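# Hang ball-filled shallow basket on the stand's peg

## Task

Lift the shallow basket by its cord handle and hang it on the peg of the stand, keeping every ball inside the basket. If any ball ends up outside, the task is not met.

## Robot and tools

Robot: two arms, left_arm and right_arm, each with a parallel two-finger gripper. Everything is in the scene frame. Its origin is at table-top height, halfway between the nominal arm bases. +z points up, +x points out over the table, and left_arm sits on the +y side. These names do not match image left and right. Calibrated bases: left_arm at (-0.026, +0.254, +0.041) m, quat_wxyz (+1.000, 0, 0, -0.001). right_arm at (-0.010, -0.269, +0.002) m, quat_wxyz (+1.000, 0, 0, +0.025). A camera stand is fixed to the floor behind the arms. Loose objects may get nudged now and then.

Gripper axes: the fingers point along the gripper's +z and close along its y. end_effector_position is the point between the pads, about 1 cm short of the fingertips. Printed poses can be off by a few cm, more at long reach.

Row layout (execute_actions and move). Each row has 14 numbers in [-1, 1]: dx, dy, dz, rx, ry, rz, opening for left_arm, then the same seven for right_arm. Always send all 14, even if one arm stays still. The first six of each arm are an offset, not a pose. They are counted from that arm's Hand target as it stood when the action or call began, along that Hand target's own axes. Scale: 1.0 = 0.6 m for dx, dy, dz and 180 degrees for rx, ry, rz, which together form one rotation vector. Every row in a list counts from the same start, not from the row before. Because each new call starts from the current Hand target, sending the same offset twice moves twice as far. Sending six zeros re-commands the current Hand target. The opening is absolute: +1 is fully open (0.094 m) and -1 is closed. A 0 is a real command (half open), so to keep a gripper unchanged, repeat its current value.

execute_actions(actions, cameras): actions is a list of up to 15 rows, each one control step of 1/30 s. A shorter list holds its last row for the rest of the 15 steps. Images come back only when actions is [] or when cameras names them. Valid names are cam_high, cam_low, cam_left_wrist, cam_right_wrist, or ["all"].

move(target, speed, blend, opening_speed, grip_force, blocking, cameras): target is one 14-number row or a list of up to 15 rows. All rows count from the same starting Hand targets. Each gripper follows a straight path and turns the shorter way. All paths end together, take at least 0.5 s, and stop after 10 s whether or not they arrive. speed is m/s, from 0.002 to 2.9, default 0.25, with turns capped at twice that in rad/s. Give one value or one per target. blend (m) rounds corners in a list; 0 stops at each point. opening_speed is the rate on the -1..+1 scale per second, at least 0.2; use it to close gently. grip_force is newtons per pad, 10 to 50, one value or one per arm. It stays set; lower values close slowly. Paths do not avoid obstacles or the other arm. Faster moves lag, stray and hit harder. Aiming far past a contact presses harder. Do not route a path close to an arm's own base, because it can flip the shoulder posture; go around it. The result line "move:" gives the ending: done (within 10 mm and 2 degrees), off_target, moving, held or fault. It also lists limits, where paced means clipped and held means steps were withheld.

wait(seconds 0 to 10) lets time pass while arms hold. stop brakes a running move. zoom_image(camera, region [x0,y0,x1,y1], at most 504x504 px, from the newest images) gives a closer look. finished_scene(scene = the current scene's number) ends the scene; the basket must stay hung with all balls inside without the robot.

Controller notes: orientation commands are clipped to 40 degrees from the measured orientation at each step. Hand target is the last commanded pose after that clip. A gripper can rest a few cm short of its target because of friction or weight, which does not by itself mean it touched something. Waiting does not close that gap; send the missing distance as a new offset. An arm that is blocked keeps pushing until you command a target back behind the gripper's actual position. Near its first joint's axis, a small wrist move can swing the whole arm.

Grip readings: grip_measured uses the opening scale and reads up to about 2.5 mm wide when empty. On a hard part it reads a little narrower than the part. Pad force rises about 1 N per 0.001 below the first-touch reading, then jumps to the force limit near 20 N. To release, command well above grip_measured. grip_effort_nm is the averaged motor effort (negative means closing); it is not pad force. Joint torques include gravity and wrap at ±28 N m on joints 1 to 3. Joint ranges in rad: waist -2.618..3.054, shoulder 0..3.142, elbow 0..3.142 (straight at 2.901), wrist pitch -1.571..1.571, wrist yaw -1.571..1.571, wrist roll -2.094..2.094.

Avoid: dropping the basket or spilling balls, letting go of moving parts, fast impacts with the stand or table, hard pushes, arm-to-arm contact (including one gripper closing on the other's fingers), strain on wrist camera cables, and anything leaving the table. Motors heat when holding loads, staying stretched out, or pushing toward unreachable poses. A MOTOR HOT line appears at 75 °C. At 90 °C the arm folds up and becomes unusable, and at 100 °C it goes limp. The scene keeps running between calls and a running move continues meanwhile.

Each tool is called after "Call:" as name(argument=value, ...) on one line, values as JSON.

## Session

Call:
execute_actions(actions=[])

Call:
zoom_image(camera="cam_high", region=[320, 230, 640, 430])

Scene clock: 0.00 s.
left_arm: end_effector_position=(+0.3677, +0.2233, +0.1646) grip_measured=+1.000 grip_effort_nm=n/a end_effector_quat_wxyz=(+0.621, +0.036, +0.783, +0.010) | right_arm: end_effector_position=(+0.3807, -0.2765, +0.1104) grip_measured=+1.000 grip_effort_nm=n/a end_effector_quat_wxyz=(+0.570, +0.057, +0.819, -0.027)
Joint positions: left_arm=[-0.117 1.486 0.327 0.928 -0.087 0.043 0.094] | right_arm=[0.001 1.436 0.379 0.697 0.157 0.081 0.094]
Joint velocities: within noise
Joint torques (N m): no reading
Motor temperatures (°C): left_arm=[23 31 40 30 27 26 29] | right_arm=[25 27 33 29 24 24 25]
Heat: left arm: 40 °C; right arm: 33 °C.
Hand target: left_arm +0.3677, +0.2234, +0.1639; +0.619, +0.036, +0.785, +0.011 | right_arm +0.3802, -0.2767, +0.1093; +0.567, +0.057, +0.821, -0.028
Tool commands: left_gripper/opening=+1.0 right_gripper/opening=+1.0

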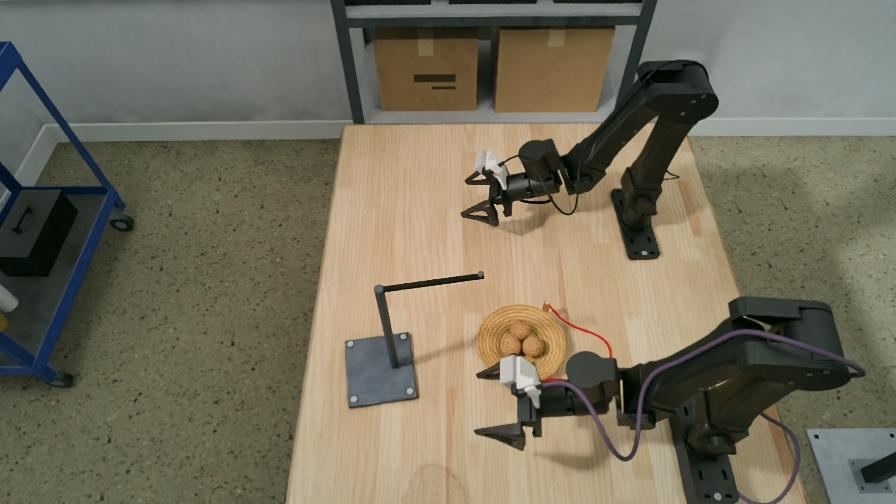

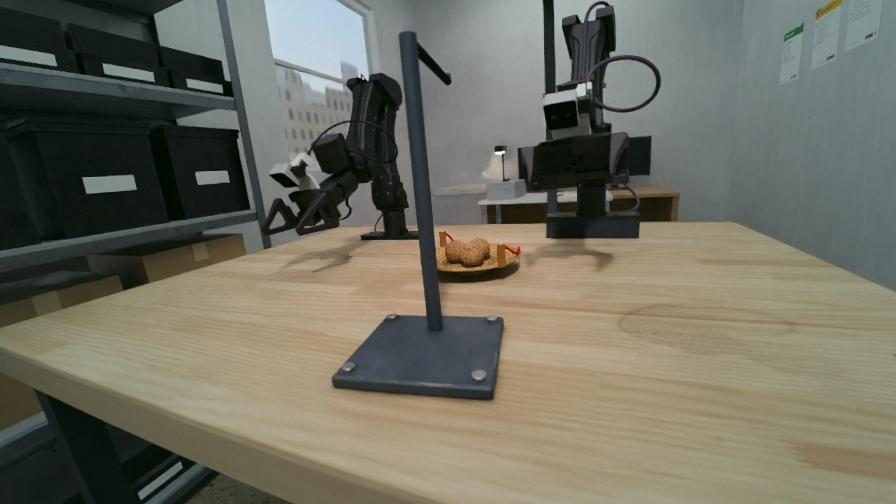

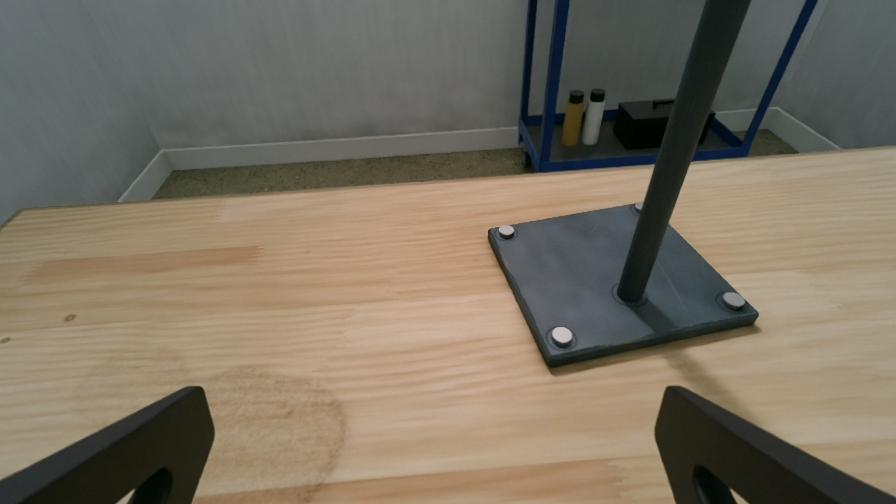

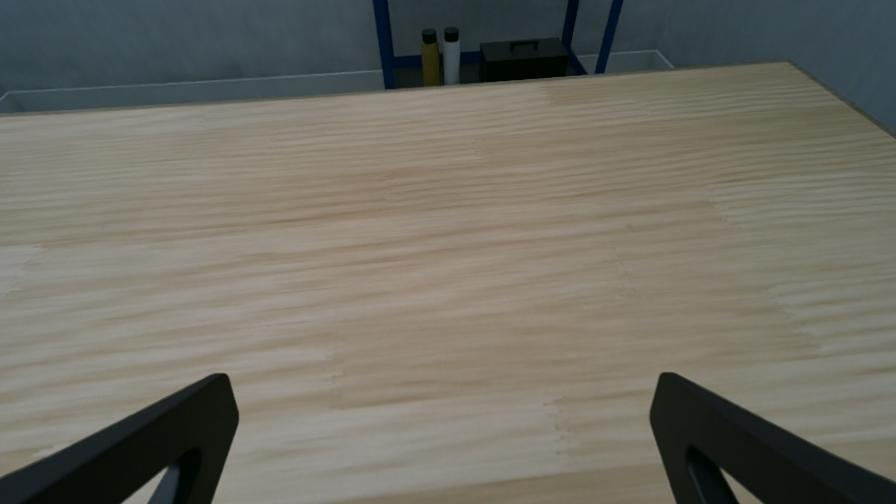

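Scaled by 1.575 from the camera's 896x504 image, which has a finer 1280x720 frame.

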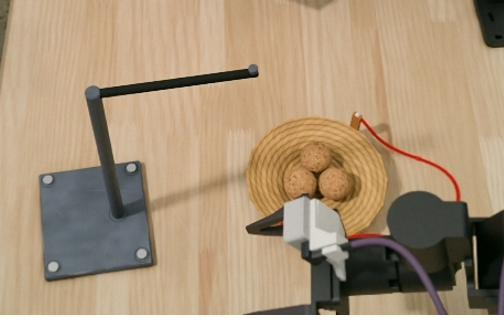

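Call:
move(target=[-0.082,-0.349,-0.437,0.222,0.378,0.25,0.2,0,0,0,0,0,0,1.0], cameras=["cam_high","cam_left_wrist"])

Scene clock: 27.53 s.
left_arm: end_effector_position=(+0.1175, +0.0198, +0.2573) grip_measured=+0.203 grip_effort_nm=-0.17 end_effector_quat_wxyz=(+0.059, +0.492, +0.868, -0.029) | right_arm: end_effector_position=(+0.3807, -0.2765, +0.1104) grip_measured=+1.000 grip_effort_nm=0.02 end_effector_quat_wxyz=(+0.570, +0.057, +0.819, -0.027)
Joint positions: left_arm=[-1.028 1.508 1.602 -1.535 -0.008 0 0.057] | right_arm=[0.001 1.436 0.379 0.697 0.157 0.081 0.094]
Joint torques (N m): left_arm=[-0.29 -4.83 8.36 0.26 0.09 -0.09] | right_arm=[0.06 -5.79 6.32 1.47 0.04 -0.02]
Heat: left arm: 42 °C; right arm: 35 °C.
Hand target: left_arm +0.1152, +0.0185, +0.2603; +0.001, +0.491, +0.871, -0.001 | right_arm +0.3802, -0.2767, +0.1093; +0.567, +0.057, +0.821, -0.028
Off the commanded pose: left_arm 0.004 m, 7 deg | right_arm 0.001 m, 0 deg.
joint sent to its limit (left arm) — joint 4 (wrist pitch), lower limit. The joint targets are off in orientation, not in position.
move: off_target (left_arm)
Images, in order (width x height): cam_high 896x504, cam_left_wrist 896x504.

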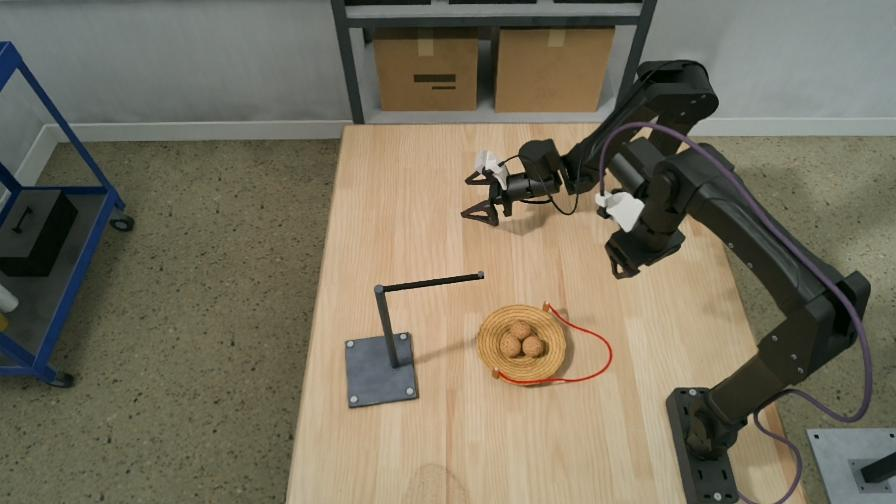

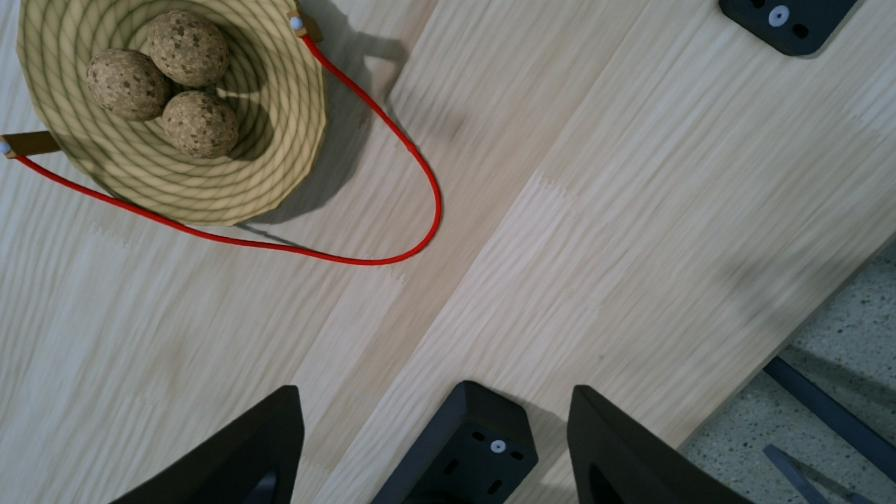

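Call:
zoom_image(camera="cam_left_wrist", region=[0, 0, 460, 290])

Scaled by 1.096 from the camera's 896x504 image, which has a finer 1280x720 frame.

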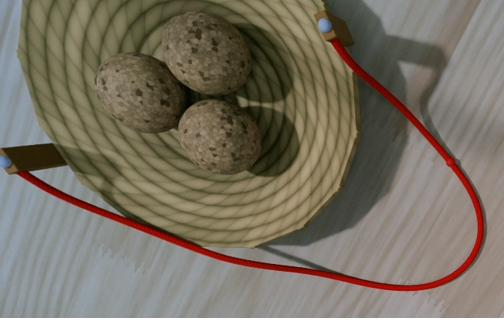

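Call:
move(target=[0.084,0.101,0.283,0,0,-0.499,0.2,0,0,0,0,0,0,1.0], cameras=["cam_high","cam_left_wrist"])

Scene clock: 87.50 s.
left_arm: end_effector_position=(+0.1415, +0.0902, +0.0964) grip_measured=+0.203 grip_effort_nm=-0.17 end_effector_quat_wxyz=(+0.003, -0.260, +0.966, -0.006) | right_arm: end_effector_position=(+0.3807, -0.2765, +0.1104) grip_measured=+1.000 grip_effort_nm=0.02 end_effector_quat_wxyz=(+0.570, +0.057, +0.819, -0.027)
Joint positions: left_arm=[-0.775 1.455 0.914 -1.016 0.002 -1.303 0.057] | right_arm=[0.001 1.436 0.379 0.697 0.157 0.081 0.094]
Joint torques (N m): left_arm=[0.47 -4.41 5.03 0.38 0.04 -0.07] | right_arm=[0.03 -5.76 6.34 1.48 0.04 -0.02]
Heat: left arm: 42 °C; right arm: 35 °C.
Hand target: left_arm +0.1410, +0.0927, +0.0903; +0.000, -0.268, +0.963, -0.001 | right_arm +0.3802, -0.2767, +0.1093; +0.567, +0.057, +0.821, -0.028
Off the commanded pose: left_arm 0.007 m, 1 deg | right_arm 0.001 m, 0 deg.
move: done
Images, in order (width x height): cam_high 896x504, cam_left_wrist 896x504.

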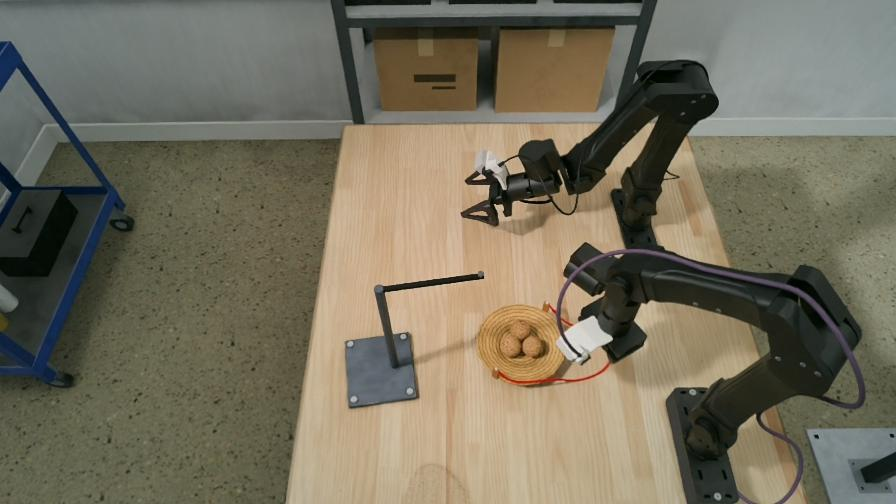

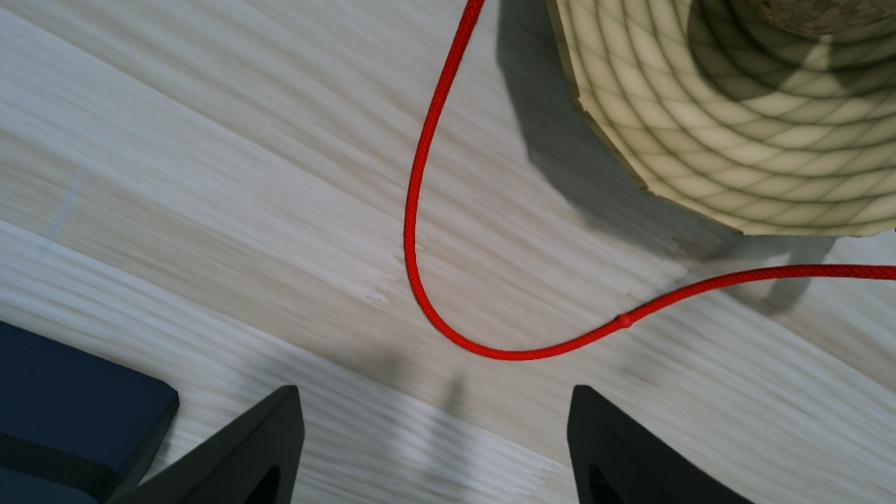

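Call:
move(target=[0.0,0.022,0.12,0,0,0,-0.4,0,0,0,0,0,0,1.0], cameras=["cam_left_wrist"], speed=0.12)

Scene clock: 98.40 s.
left_arm: end_effector_position=(+0.1349, +0.1003, +0.0244) grip_measured=-0.397 grip_effort_nm=-0.17 end_effector_quat_wxyz=(+0.003, -0.266, +0.964, -0.008) | right_arm: end_effector_position=(+0.3807, -0.2765, +0.1104) grip_measured=+1.000 grip_effort_nm=0.02 end_effector_quat_wxyz=(+0.570, +0.057, +0.819, -0.027)
Joint positions: left_arm=[-0.762 1.549 0.68 -0.685 0.003 -1.304 0.028] | right_arm=[0.001 1.436 0.379 0.697 0.157 0.081 0.094]
Joint torques (N m): left_arm=[0.64 -3.79 4.45 0.4 0.02 0.04] | right_arm=[0.05 -5.78 6.35 1.48 0.03 -0.01]
Motor temperatures (°C): left_arm=[23 31 42 30 26 26 28] | right_arm=[25 28 35 34 24 24 25]
Heat: left arm: 42 °C; right arm: 35 °C.
Hand target: left_arm +0.1341, +0.1039, +0.0182; +0.000, -0.268, +0.963, -0.001 | right_arm +0.3802, -0.2767, +0.1093; +0.567, +0.057, +0.821, -0.028
Off the commanded pose: left_arm 0.007 m, 1 deg | right_arm 0.001 m, 0 deg.
move: done
Images, in order (width x height): cam_left_wrist 896x504.

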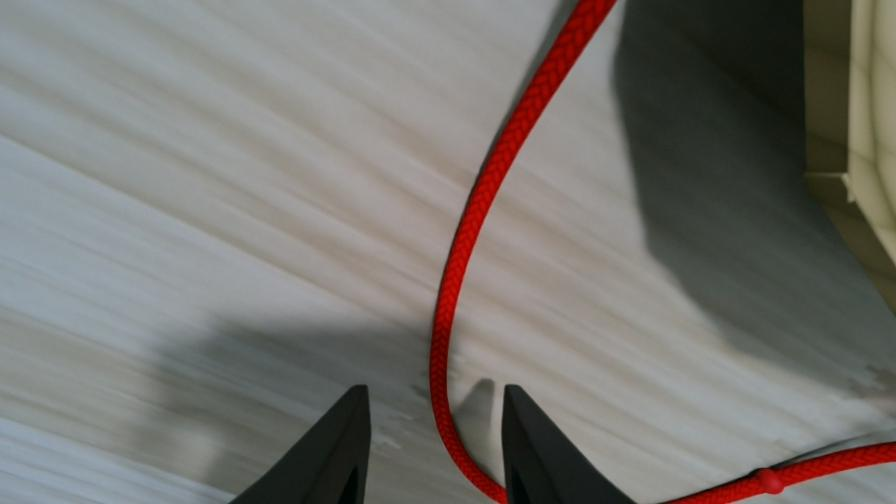

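Call:
move(target=[0.007,0.0,0.0217,0,0,0,-0.5,0,0,0,0,0,0,1.0], cameras=["cam_left_wrist"], speed=0.05)

Scene clock: 113.87 s.
left_arm: end_effector_position=(+0.1346, +0.0996, +0.0118) grip_measured=-0.497 grip_effort_nm=-0.17 end_effector_quat_wxyz=(+0.003, -0.267, +0.964, -0.009) | right_arm: end_effector_position=(+0.3807, -0.2765, +0.1104) grip_measured=+1.000 grip_effort_nm=0.02 end_effector_quat_wxyz=(+0.570, +0.057, +0.819, -0.027)
Joint positions: left_arm=[-0.766 1.585 0.652 -0.62 0.003 -1.307 0.024] | right_arm=[0.001 1.436 0.379 0.697 0.157 0.081 0.094]
Joint torques (N m): left_arm=[-0.53 -3.96 4 0.4 0.03 -0.1] | right_arm=[0.06 -5.78 6.3 1.48 0.03 -0.01]
Heat: left arm: 41 °C; right arm: 35 °C.
Hand target: left_arm +0.1305, +0.1017, +0.0053; +0.000, -0.268, +0.963, -0.001 | right_arm +0.3802, -0.2767, +0.1093; +0.567, +0.057, +0.821, -0.028
Off the commanded pose: left_arm 0.008 m, 1 deg | right_arm 0.001 m, 0 deg.
move: done
Images, in order (width x height): cam_left_wrist 896x504.

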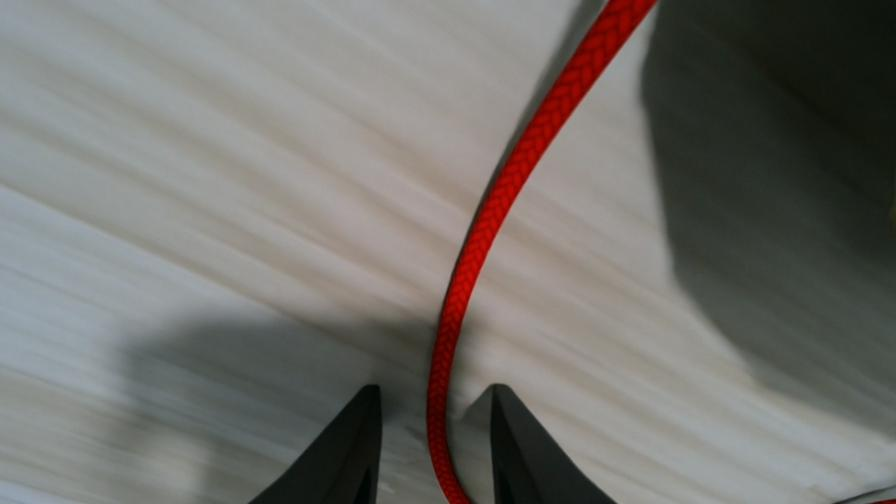

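Call:
move(target=[0,0,0,0,0,0,-1.0,0,0,0,0,0,0,1.0], opening_speed=0.4)

Call:
move(target=[[-0.047,-0.052,-0.192,0.05,-0.012,-0.07,-1.0,0,0,0,0,0,0,1.0],[-0.186,-0.2075,-0.442,0.109,-0.026,-0.1485,-1.0,0,0,0,0,0,0,1.0]], cameras=["cam_high","cam_low","cam_left_wrist"], speed=0.12, blend=0.03)

Call:
zoom_image(camera="cam_low", region=[390, 80, 550, 290])

Scene clock: 131.10 s.
left_arm: end_effector_position=(+0.1347, +0.0995, +0.0118) grip_measured=-0.959 grip_effort_nm=-0.99 end_effector_quat_wxyz=(+0.004, -0.267, +0.964, -0.009) | right_arm: end_effector_position=(+0.3807, -0.2765, +0.1104) grip_measured=+1.000 grip_effort_nm=0.02 end_effector_quat_wxyz=(+0.570, +0.057, +0.819, -0.027)
Joint positions: left_arm=[-0.766 1.585 0.652 -0.619 0.003 -1.308 0.002] | right_arm=[0.001 1.436 0.379 0.697 0.157 0.081 0.094]
Joint torques (N m): left_arm=[-0.51 -3.96 4.01 0.42 0.02 -0.09] | right_arm=[0.08 -5.76 6.3 1.48 0.04 -0.02]
Heat: left arm: 41 °C; right arm: 35 °C.
Hand target: left_arm +0.1306, +0.1017, +0.0053; +0.000, -0.268, +0.963, -0.001 | right_arm +0.3802, -0.2767, +0.1093; +0.567, +0.057, +0.821, -0.028
Off the commanded pose: left_arm 0.008 m, 1 deg | right_arm 0.001 m, 0 deg.
move: done

Scene clock: 134.57 s.
left_arm: end_effector_position=(+0.2884, +0.0504, +0.2727) grip_measured=-0.962 grip_effort_nm=-1.06 end_effector_quat_wxyz=(+0.087, -0.470, +0.863, -0.165) | right_arm: end_effector_position=(+0.3807, -0.2765, +0.1104) grip_measured=+1.000 grip_effort_nm=0.02 end_effector_quat_wxyz=(+0.570, +0.057, +0.819, -0.027)
Joint positions: left_arm=[-0.573 1.663 1.76 -1.293 0.004 -1.573 0.002] | right_arm=[0.001 1.436 0.379 0.697 0.157 0.081 0.094]
Joint torques (N m): left_arm=[0.51 -6.12 9.02 0.63 -0.02 -0.1] | right_arm=[0.08 -5.78 6.35 1.46 0.05 -0.01]
Heat: left arm: 42 °C; right arm: 35 °C.
Hand target: left_arm +0.2903, +0.0532, +0.2705; +0.084, -0.478, +0.861, -0.153 | right_arm +0.3802, -0.2767, +0.1093; +0.567, +0.057, +0.821, -0.028
Off the commanded pose: left_arm 0.004 m, 2 deg | right_arm 0.001 m, 0 deg.
move: done
Images, in order (width x height): cam_high 896x504, cam_low 896x504, cam_left_wrist 896x504.

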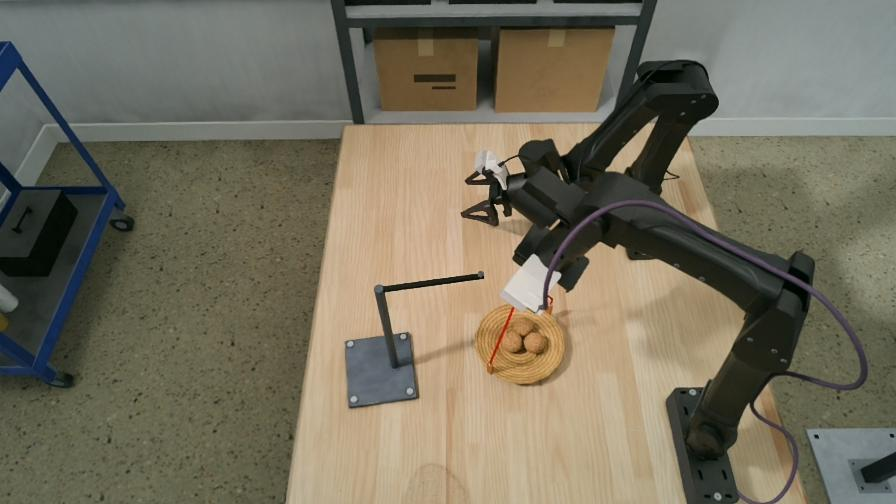

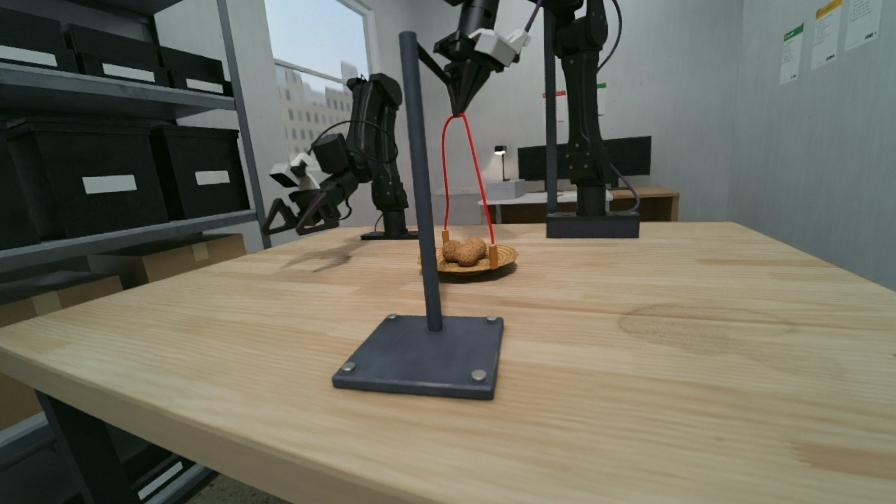

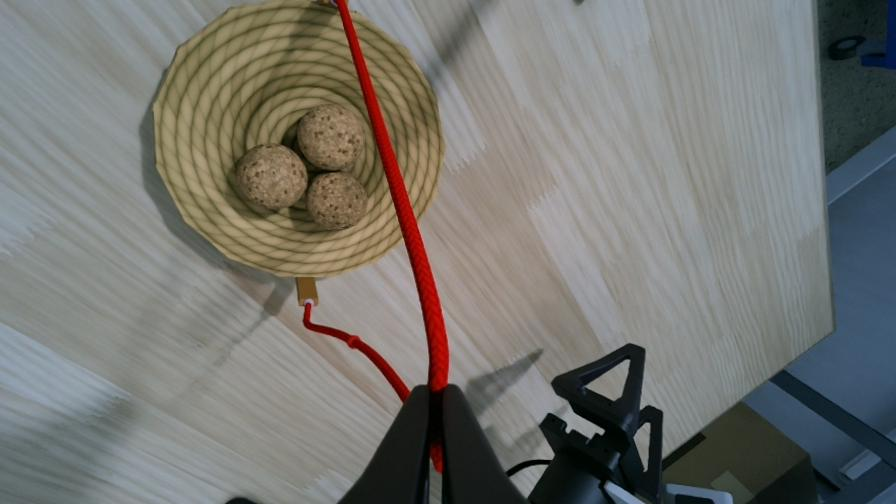

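Scaled by 2.400 from the camera's 896x504 image, which has a finer 1280x720 frame.

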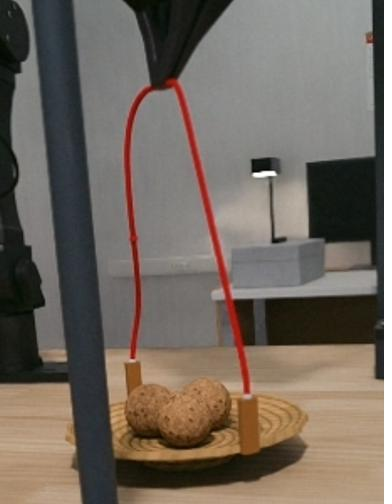

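Call:
move(target=[0,-0.02,-0.055,0,0,0,-1.0,0,0,0,0,0,0,1.0], cameras=["cam_low"], speed=0.05)

Call:
zoom_image(camera="cam_low", region=[390, 80, 550, 290])

Scene clock: 144.50 s.
left_arm: end_effector_position=(+0.2862, +0.0519, +0.3046) grip_measured=-0.962 grip_effort_nm=-1.05 end_effector_quat_wxyz=(+0.082, -0.471, +0.864, -0.157) | right_arm: end_effector_position=(+0.3807, -0.2765, +0.1104) grip_measured=+1.000 grip_effort_nm=0.02 end_effector_quat_wxyz=(+0.570, +0.057, +0.819, -0.027)
Joint positions: left_arm=[-0.573 1.731 1.984 -1.468 0.004 -1.573 0.002] | right_arm=[0.001 1.436 0.379 0.697 0.157 0.081 0.094]
Joint torques (N m): left_arm=[0.54 -6.69 8.9 0.75 -0.02 -0.09] | right_arm=[0.05 -5.78 6.3 1.48 0.04 -0.02]
Heat: left arm: 42 °C; right arm: 35 °C.
Hand target: left_arm +0.2903, +0.0533, +0.3056; +0.084, -0.478, +0.861, -0.153 | right_arm +0.3802, -0.2767, +0.1093; +0.567, +0.057, +0.821, -0.028
Off the commanded pose: left_arm 0.005 m, 1 deg | right_arm 0.001 m, 0 deg.
move: done
Images, in order (width x height): cam_low 896x504.

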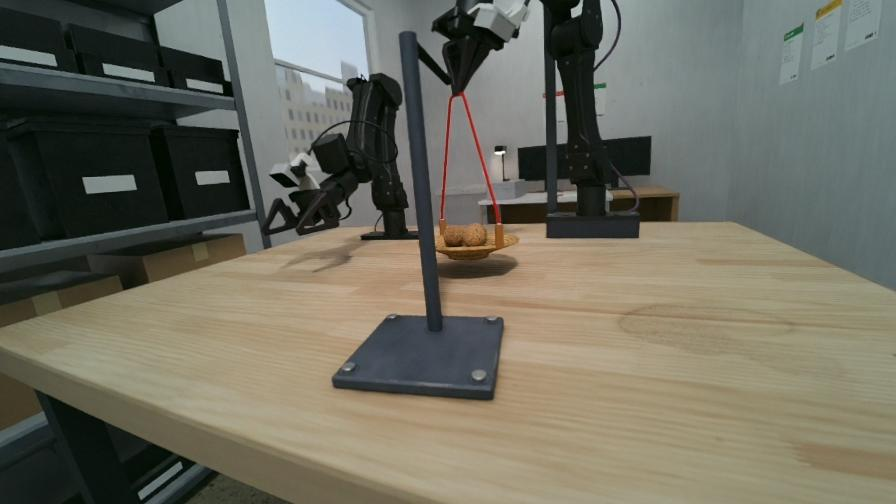

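Scaled by 2.400 from the camera's 896x504 image, which has a finer 1280x720 frame.

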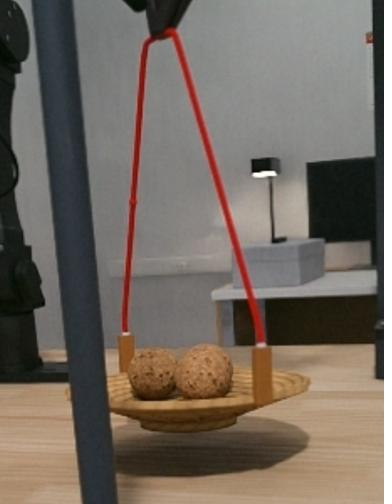

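Call:
move(target=[-0.071,-0.082,-0.169,0.16,-0.126,-0.1795,-1.0,0,0,0,0,0,0,1.0], cameras=["cam_high","cam_low","cam_left_wrist"], speed=0.08)

Call:
zoom_image(camera="cam_low", region=[390, 0, 550, 250])

Scene clock: 169.90 s.
left_arm: end_effector_position=(+0.3253, +0.0785, +0.3957) grip_measured=-0.962 grip_effort_nm=-1.05 end_effector_quat_wxyz=(-0.298, +0.647, -0.650, +0.263) | right_arm: end_effector_position=(+0.3807, -0.2765, +0.1104) grip_measured=+1.000 grip_effort_nm=0.02 end_effector_quat_wxyz=(+0.570, +0.057, +0.819, -0.027)
Joint positions: left_arm=[-0.696 1.653 2.061 -1.32 -0.525 -2.081 0.002] | right_arm=[0.001 1.436 0.379 0.697 0.157 0.081 0.094]
Joint torques (N m): left_arm=[-0.57 -11.02 6.99 1.67 -0.53 -0.08] | right_arm=[0.05 -5.75 6.32 1.47 0.03 -0.01]
Heat: left arm: 42 °C; right arm: 35 °C.
Hand target: left_arm +0.3227, +0.0836, +0.4176; -0.316, +0.680, -0.600, +0.280 | right_arm +0.3802, -0.2767, +0.1093; +0.567, +0.057, +0.821, -0.028
Off the commanded pose: left_arm 0.023 m, 7 deg | right_arm 0.001 m, 0 deg.
joint sent to its limit (left arm) — joint 6 (wrist roll), lower limit. The joint targets are off in orientation, not in position.
move: off_target (left_arm)
Images, in order (width x height): cam_high 896x504, cam_low 896x504, cam_left_wrist 896x504.

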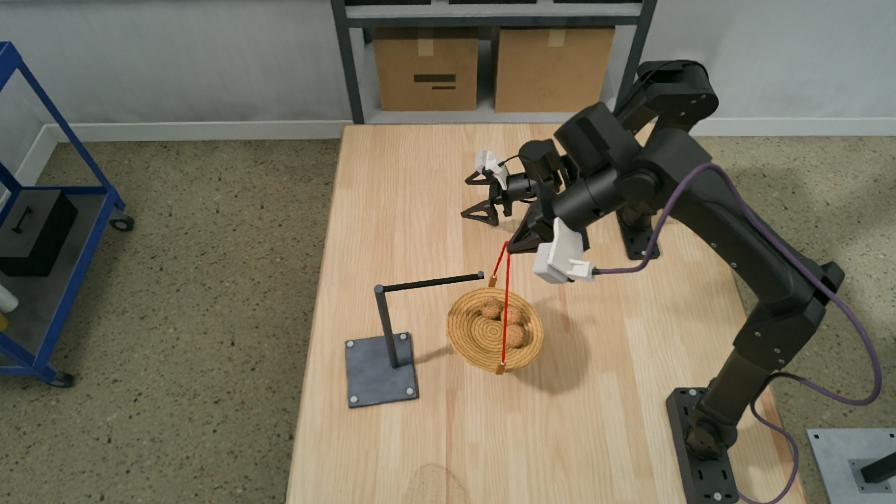

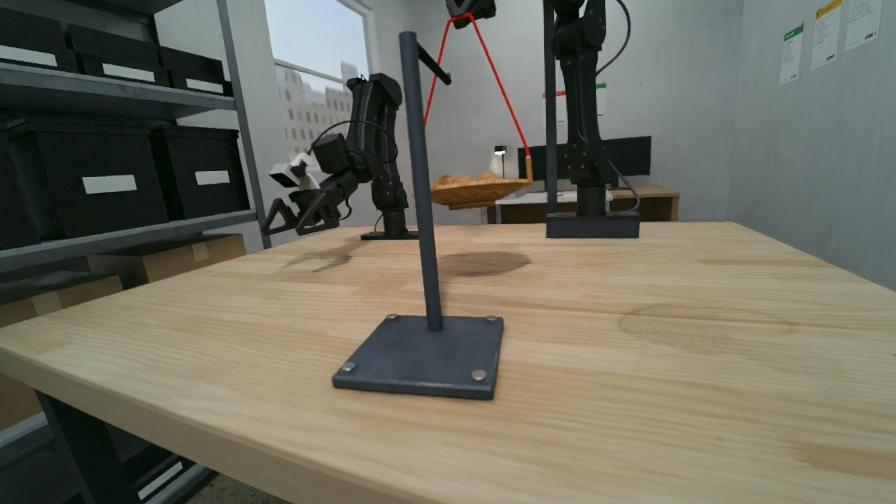

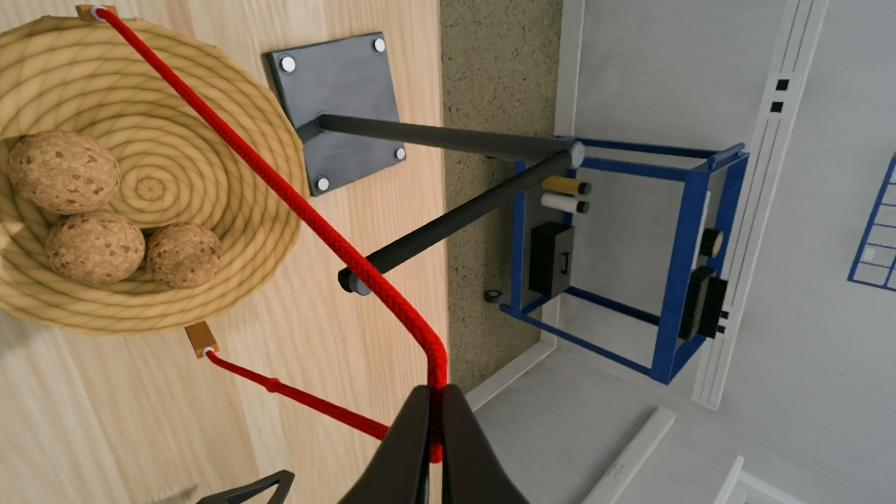

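Scaled by 2.016 from the camera's 896x504 image, which has a finer 1280x720 frame.

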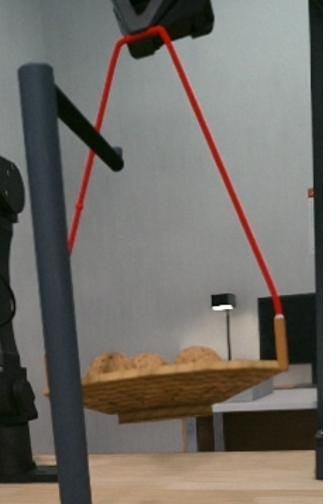

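Call:
move(target=[0.013,-0.085,0.117,-0.0166,0.0154,0.0344,-1.0,0,0,0,0,0,0,1.0], cameras=["cam_high","cam_low","cam_left_wrist"], speed=0.07)

Call:
zoom_image(camera="cam_low", region=[390, 0, 550, 250])

Call:
zoom_image(camera="cam_high", region=[370, 220, 530, 360])

Scene clock: 198.57 s.
left_arm: end_effector_position=(+0.4046, +0.0838, +0.4136) grip_measured=-0.962 grip_effort_nm=-1.05 end_effector_quat_wxyz=(-0.292, +0.647, -0.650, +0.272) | right_arm: end_effector_position=(+0.3807, -0.2765, +0.1104) grip_measured=+1.000 grip_effort_nm=0.02 end_effector_quat_wxyz=(+0.570, +0.057, +0.819, -0.027)
Joint positions: left_arm=[-0.529 2.014 2.632 -1.451 -0.401 -1.94 0.002] | right_arm=[0.001 1.436 0.379 0.697 0.157 0.081 0.094]
Joint torques (N m): left_arm=[0.46 -8.27 7.83 1.39 -0.29 0.09] | right_arm=[0.08 -5.75 6.34 1.48 0.04 -0.02]
Heat: left arm: 42 °C; right arm: 35 °C.
Hand target: left_arm +0.4096, +0.0866, +0.4115; -0.298, +0.647, -0.650, +0.263 | right_arm +0.3802, -0.2767, +0.1093; +0.567, +0.057, +0.821, -0.028
Off the commanded pose: left_arm 0.006 m, 1 deg | right_arm 0.001 m, 0 deg.
move: done
Images, in order (width x height): cam_high 896x504, cam_low 896x504, cam_left_wrist 896x504.

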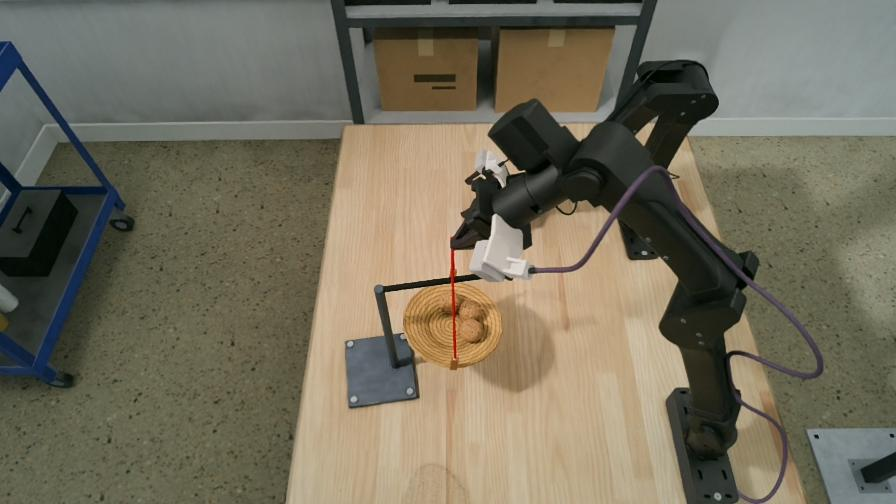

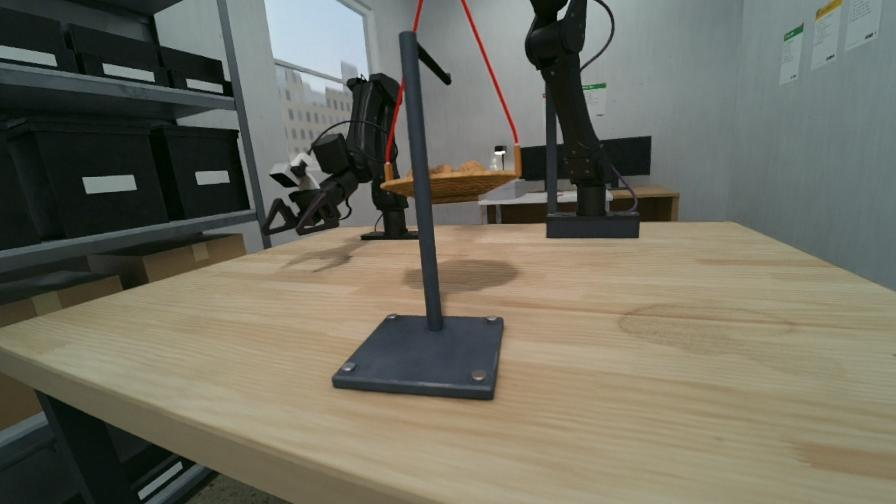

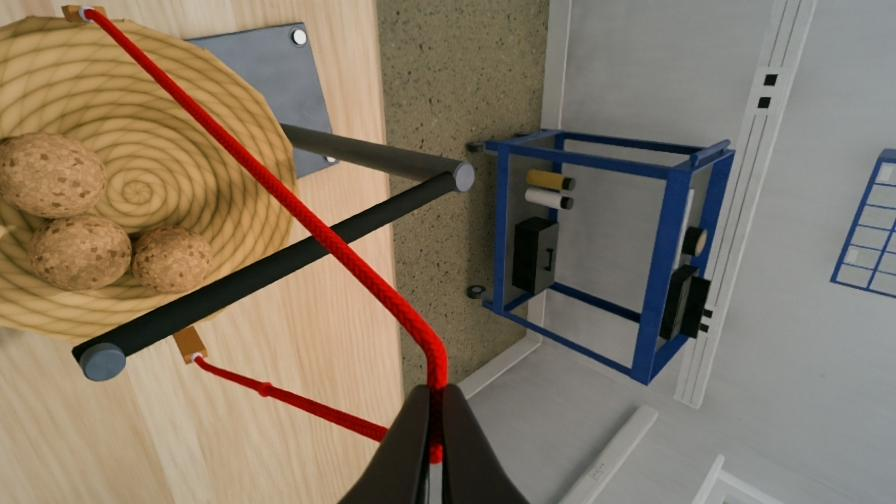

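Scaled by 2.016 from the camera's 896x504 image, which has a finer 1280x720 frame.

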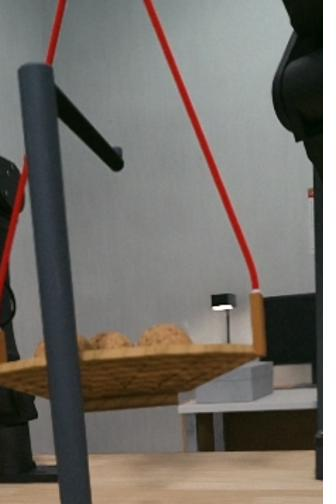

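Scaled by 3.150 from the camera's 896x504 image, which has a finer 1280x720 frame.

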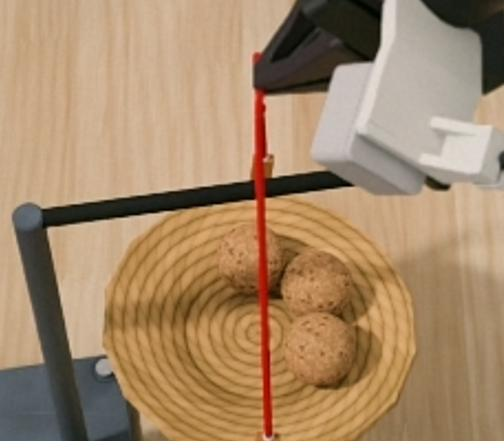

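Call:
move(target=[0.02,0.061,0.057,-0.044,0,0,-1.0,0,0,0,0,0,0,1.0], cameras=["cam_high","cam_low","cam_left_wrist"], speed=0.06)

Call:
zoom_image(camera="cam_low", region=[390, 0, 490, 130])

Call:
zoom_image(camera="cam_high", region=[370, 220, 500, 320])

Scene clock: 218.30 s.
left_arm: end_effector_position=(+0.4053, +0.0735, +0.3747) grip_measured=-0.962 grip_effort_nm=-1.05 end_effector_quat_wxyz=(-0.253, +0.659, -0.667, +0.238) | right_arm: end_effector_position=(+0.3807, -0.2765, +0.1104) grip_measured=+1.000 grip_effort_nm=0.02 end_effector_quat_wxyz=(+0.570, +0.057, +0.819, -0.027)
Joint positions: left_arm=[-0.529 2.031 2.543 -1.452 -0.35 -1.974 0.002] | right_arm=[0.001 1.436 0.379 0.697 0.157 0.081 0.094]
Joint torques (N m): left_arm=[0.55 -8.91 5.04 1.27 -0.26 -0.07] | right_arm=[0.02 -5.75 6.34 1.47 0.04 -0.02]
Heat: left arm: 44 °C; right arm: 35 °C.
Hand target: left_arm +0.4096, +0.0770, +0.3610; -0.253, +0.666, -0.667, +0.217 | right_arm +0.3802, -0.2767, +0.1093; +0.567, +0.057, +0.821, -0.028
Off the commanded pose: left_arm 0.015 m, 3 deg | right_arm 0.001 m, 0 deg.
move: off_target (left_arm)
Images, in order (width x height): cam_high 896x504, cam_low 896x504, cam_left_wrist 896x504.

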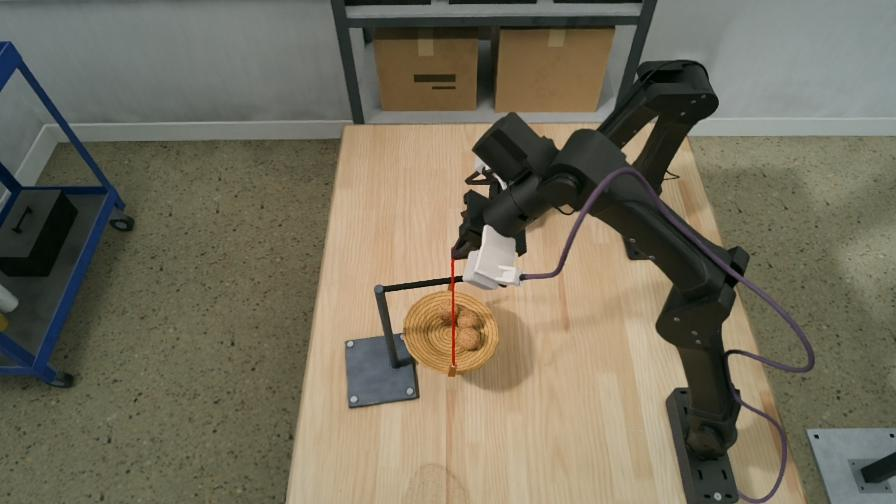

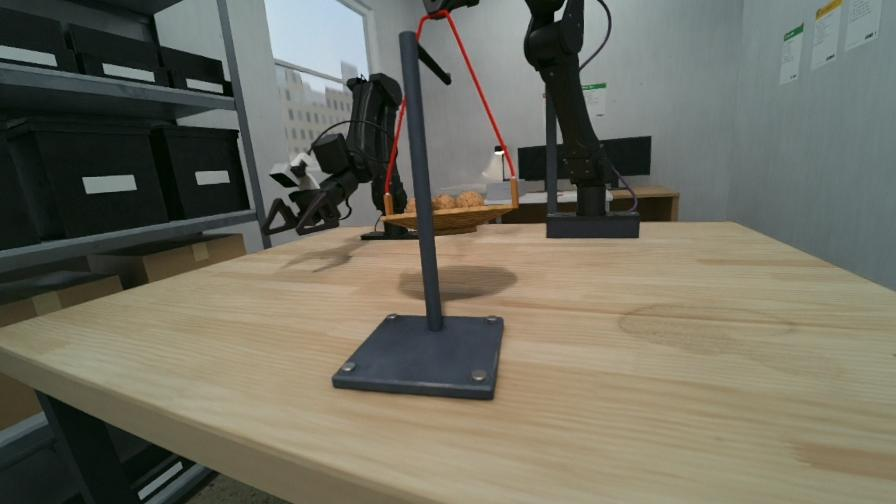

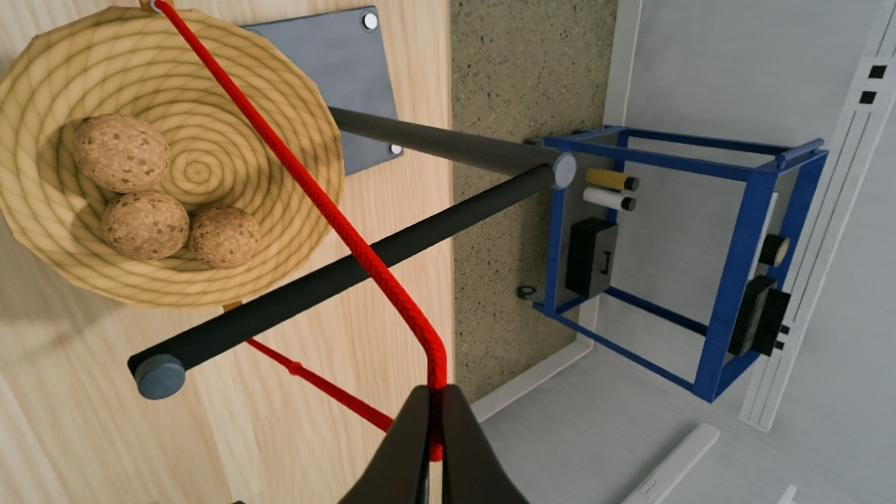

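Scaled by 3.877 from the camera's 896x504 image, which has a finer 1280x720 frame.

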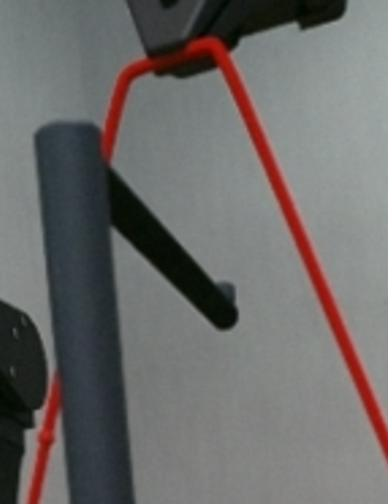

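Scaled by 3.877 from the camera's 896x504 image, which has a finer 1280x720 frame.

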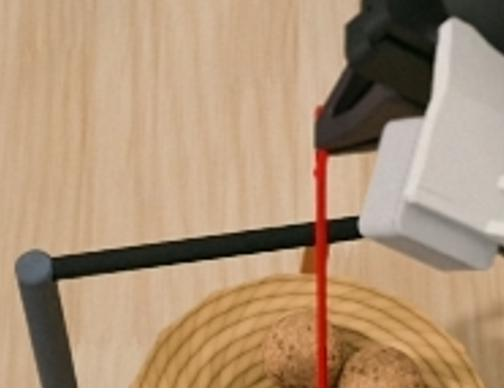

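Call:
move(target=[0.003,0.0376,0.0466,-0.012,0,0,-1.0,0,0,0,0,0,0,1.0], cameras=["cam_high","cam_low","cam_left_wrist"], speed=0.04)

Call:
zoom_image(camera="cam_low", region=[390, 0, 490, 130])

Call:
zoom_image(camera="cam_high", region=[400, 230, 500, 310])

Scene clock: 245.60 s.
left_arm: end_effector_position=(+0.4079, +0.0712, +0.3166) grip_measured=-0.962 grip_effort_nm=-1.05 end_effector_quat_wxyz=(-0.233, +0.666, -0.683, +0.191) | right_arm: end_effector_position=(+0.3807, -0.2765, +0.1104) grip_measured=+1.000 grip_effort_nm=0.02 end_effector_quat_wxyz=(+0.570, +0.057, +0.819, -0.027)
Joint positions: left_arm=[-0.525 1.99 2.266 -1.326 -0.337 -1.982 0.002] | right_arm=[0.001 1.436 0.379 0.697 0.157 0.081 0.094]
Joint torques (N m): left_arm=[0.79 -14.08 4.85 1.52 -0.2 -0.09] | right_arm=[0.08 -5.78 6.32 1.49 0.05 -0.02]
Heat: left arm: 42 °C; right arm: 35 °C.
Hand target: left_arm +0.4096, +0.0768, +0.3249; -0.240, +0.671, -0.671, +0.205 | right_arm +0.3802, -0.2767, +0.1093; +0.567, +0.057, +0.821, -0.028
Off the commanded pose: left_arm 0.010 m, 2 deg | right_arm 0.001 m, 0 deg.
move: done
Images, in order (width x height): cam_high 896x504, cam_low 896x504, cam_left_wrist 896x504.

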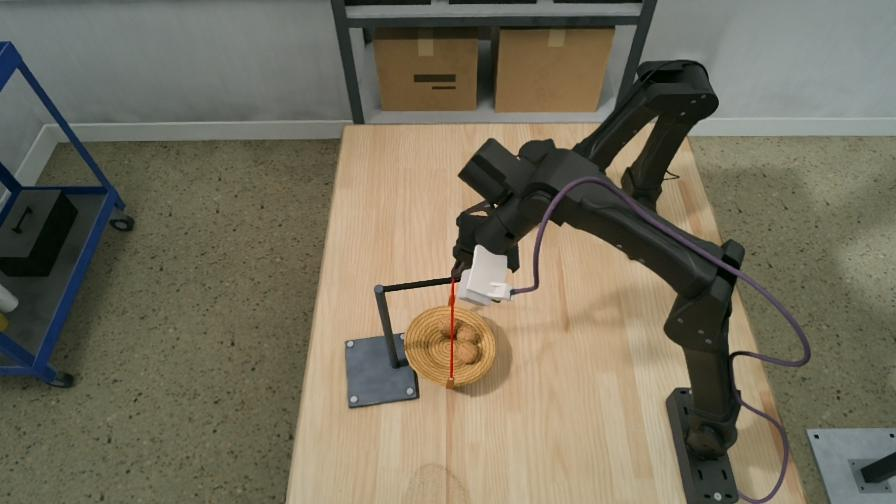

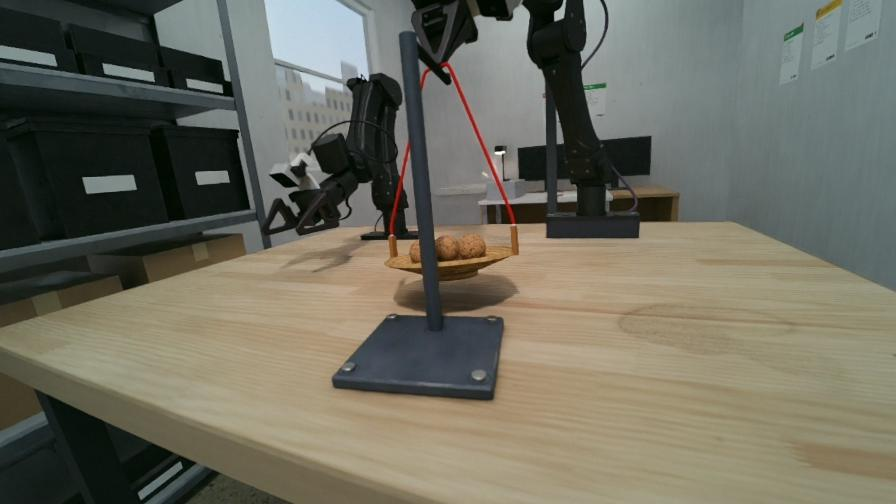

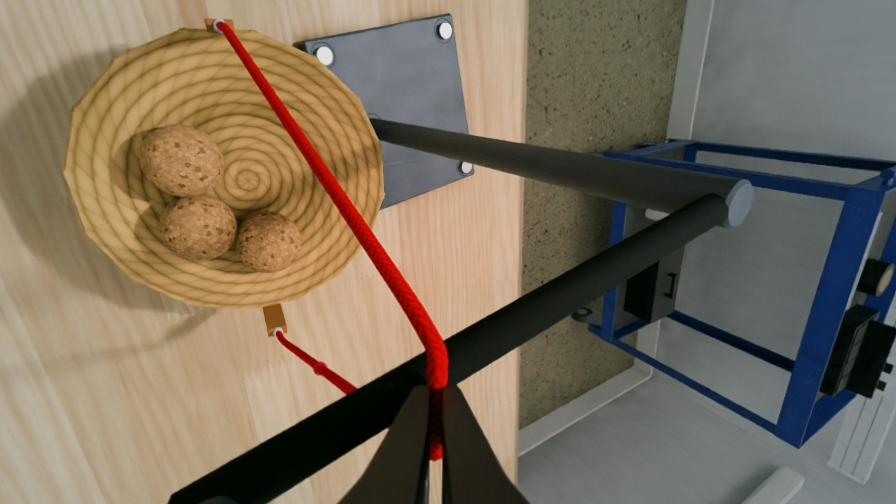

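Scaled by 3.877 from the camera's 896x504 image, which has a finer 1280x720 frame.

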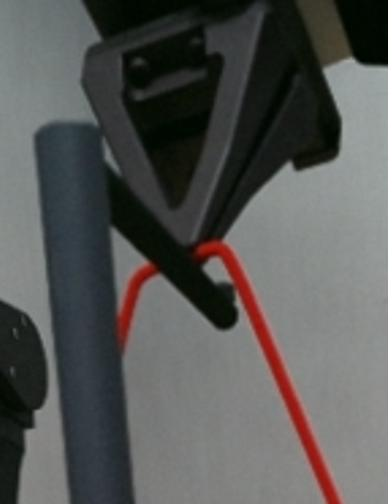

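Scaled by 5.040 from the camera's 896x504 image, which has a finer 1280x720 frame.

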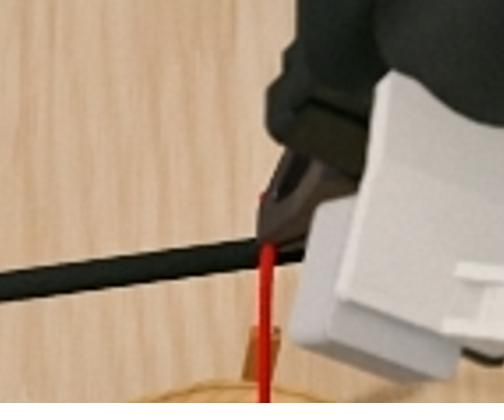

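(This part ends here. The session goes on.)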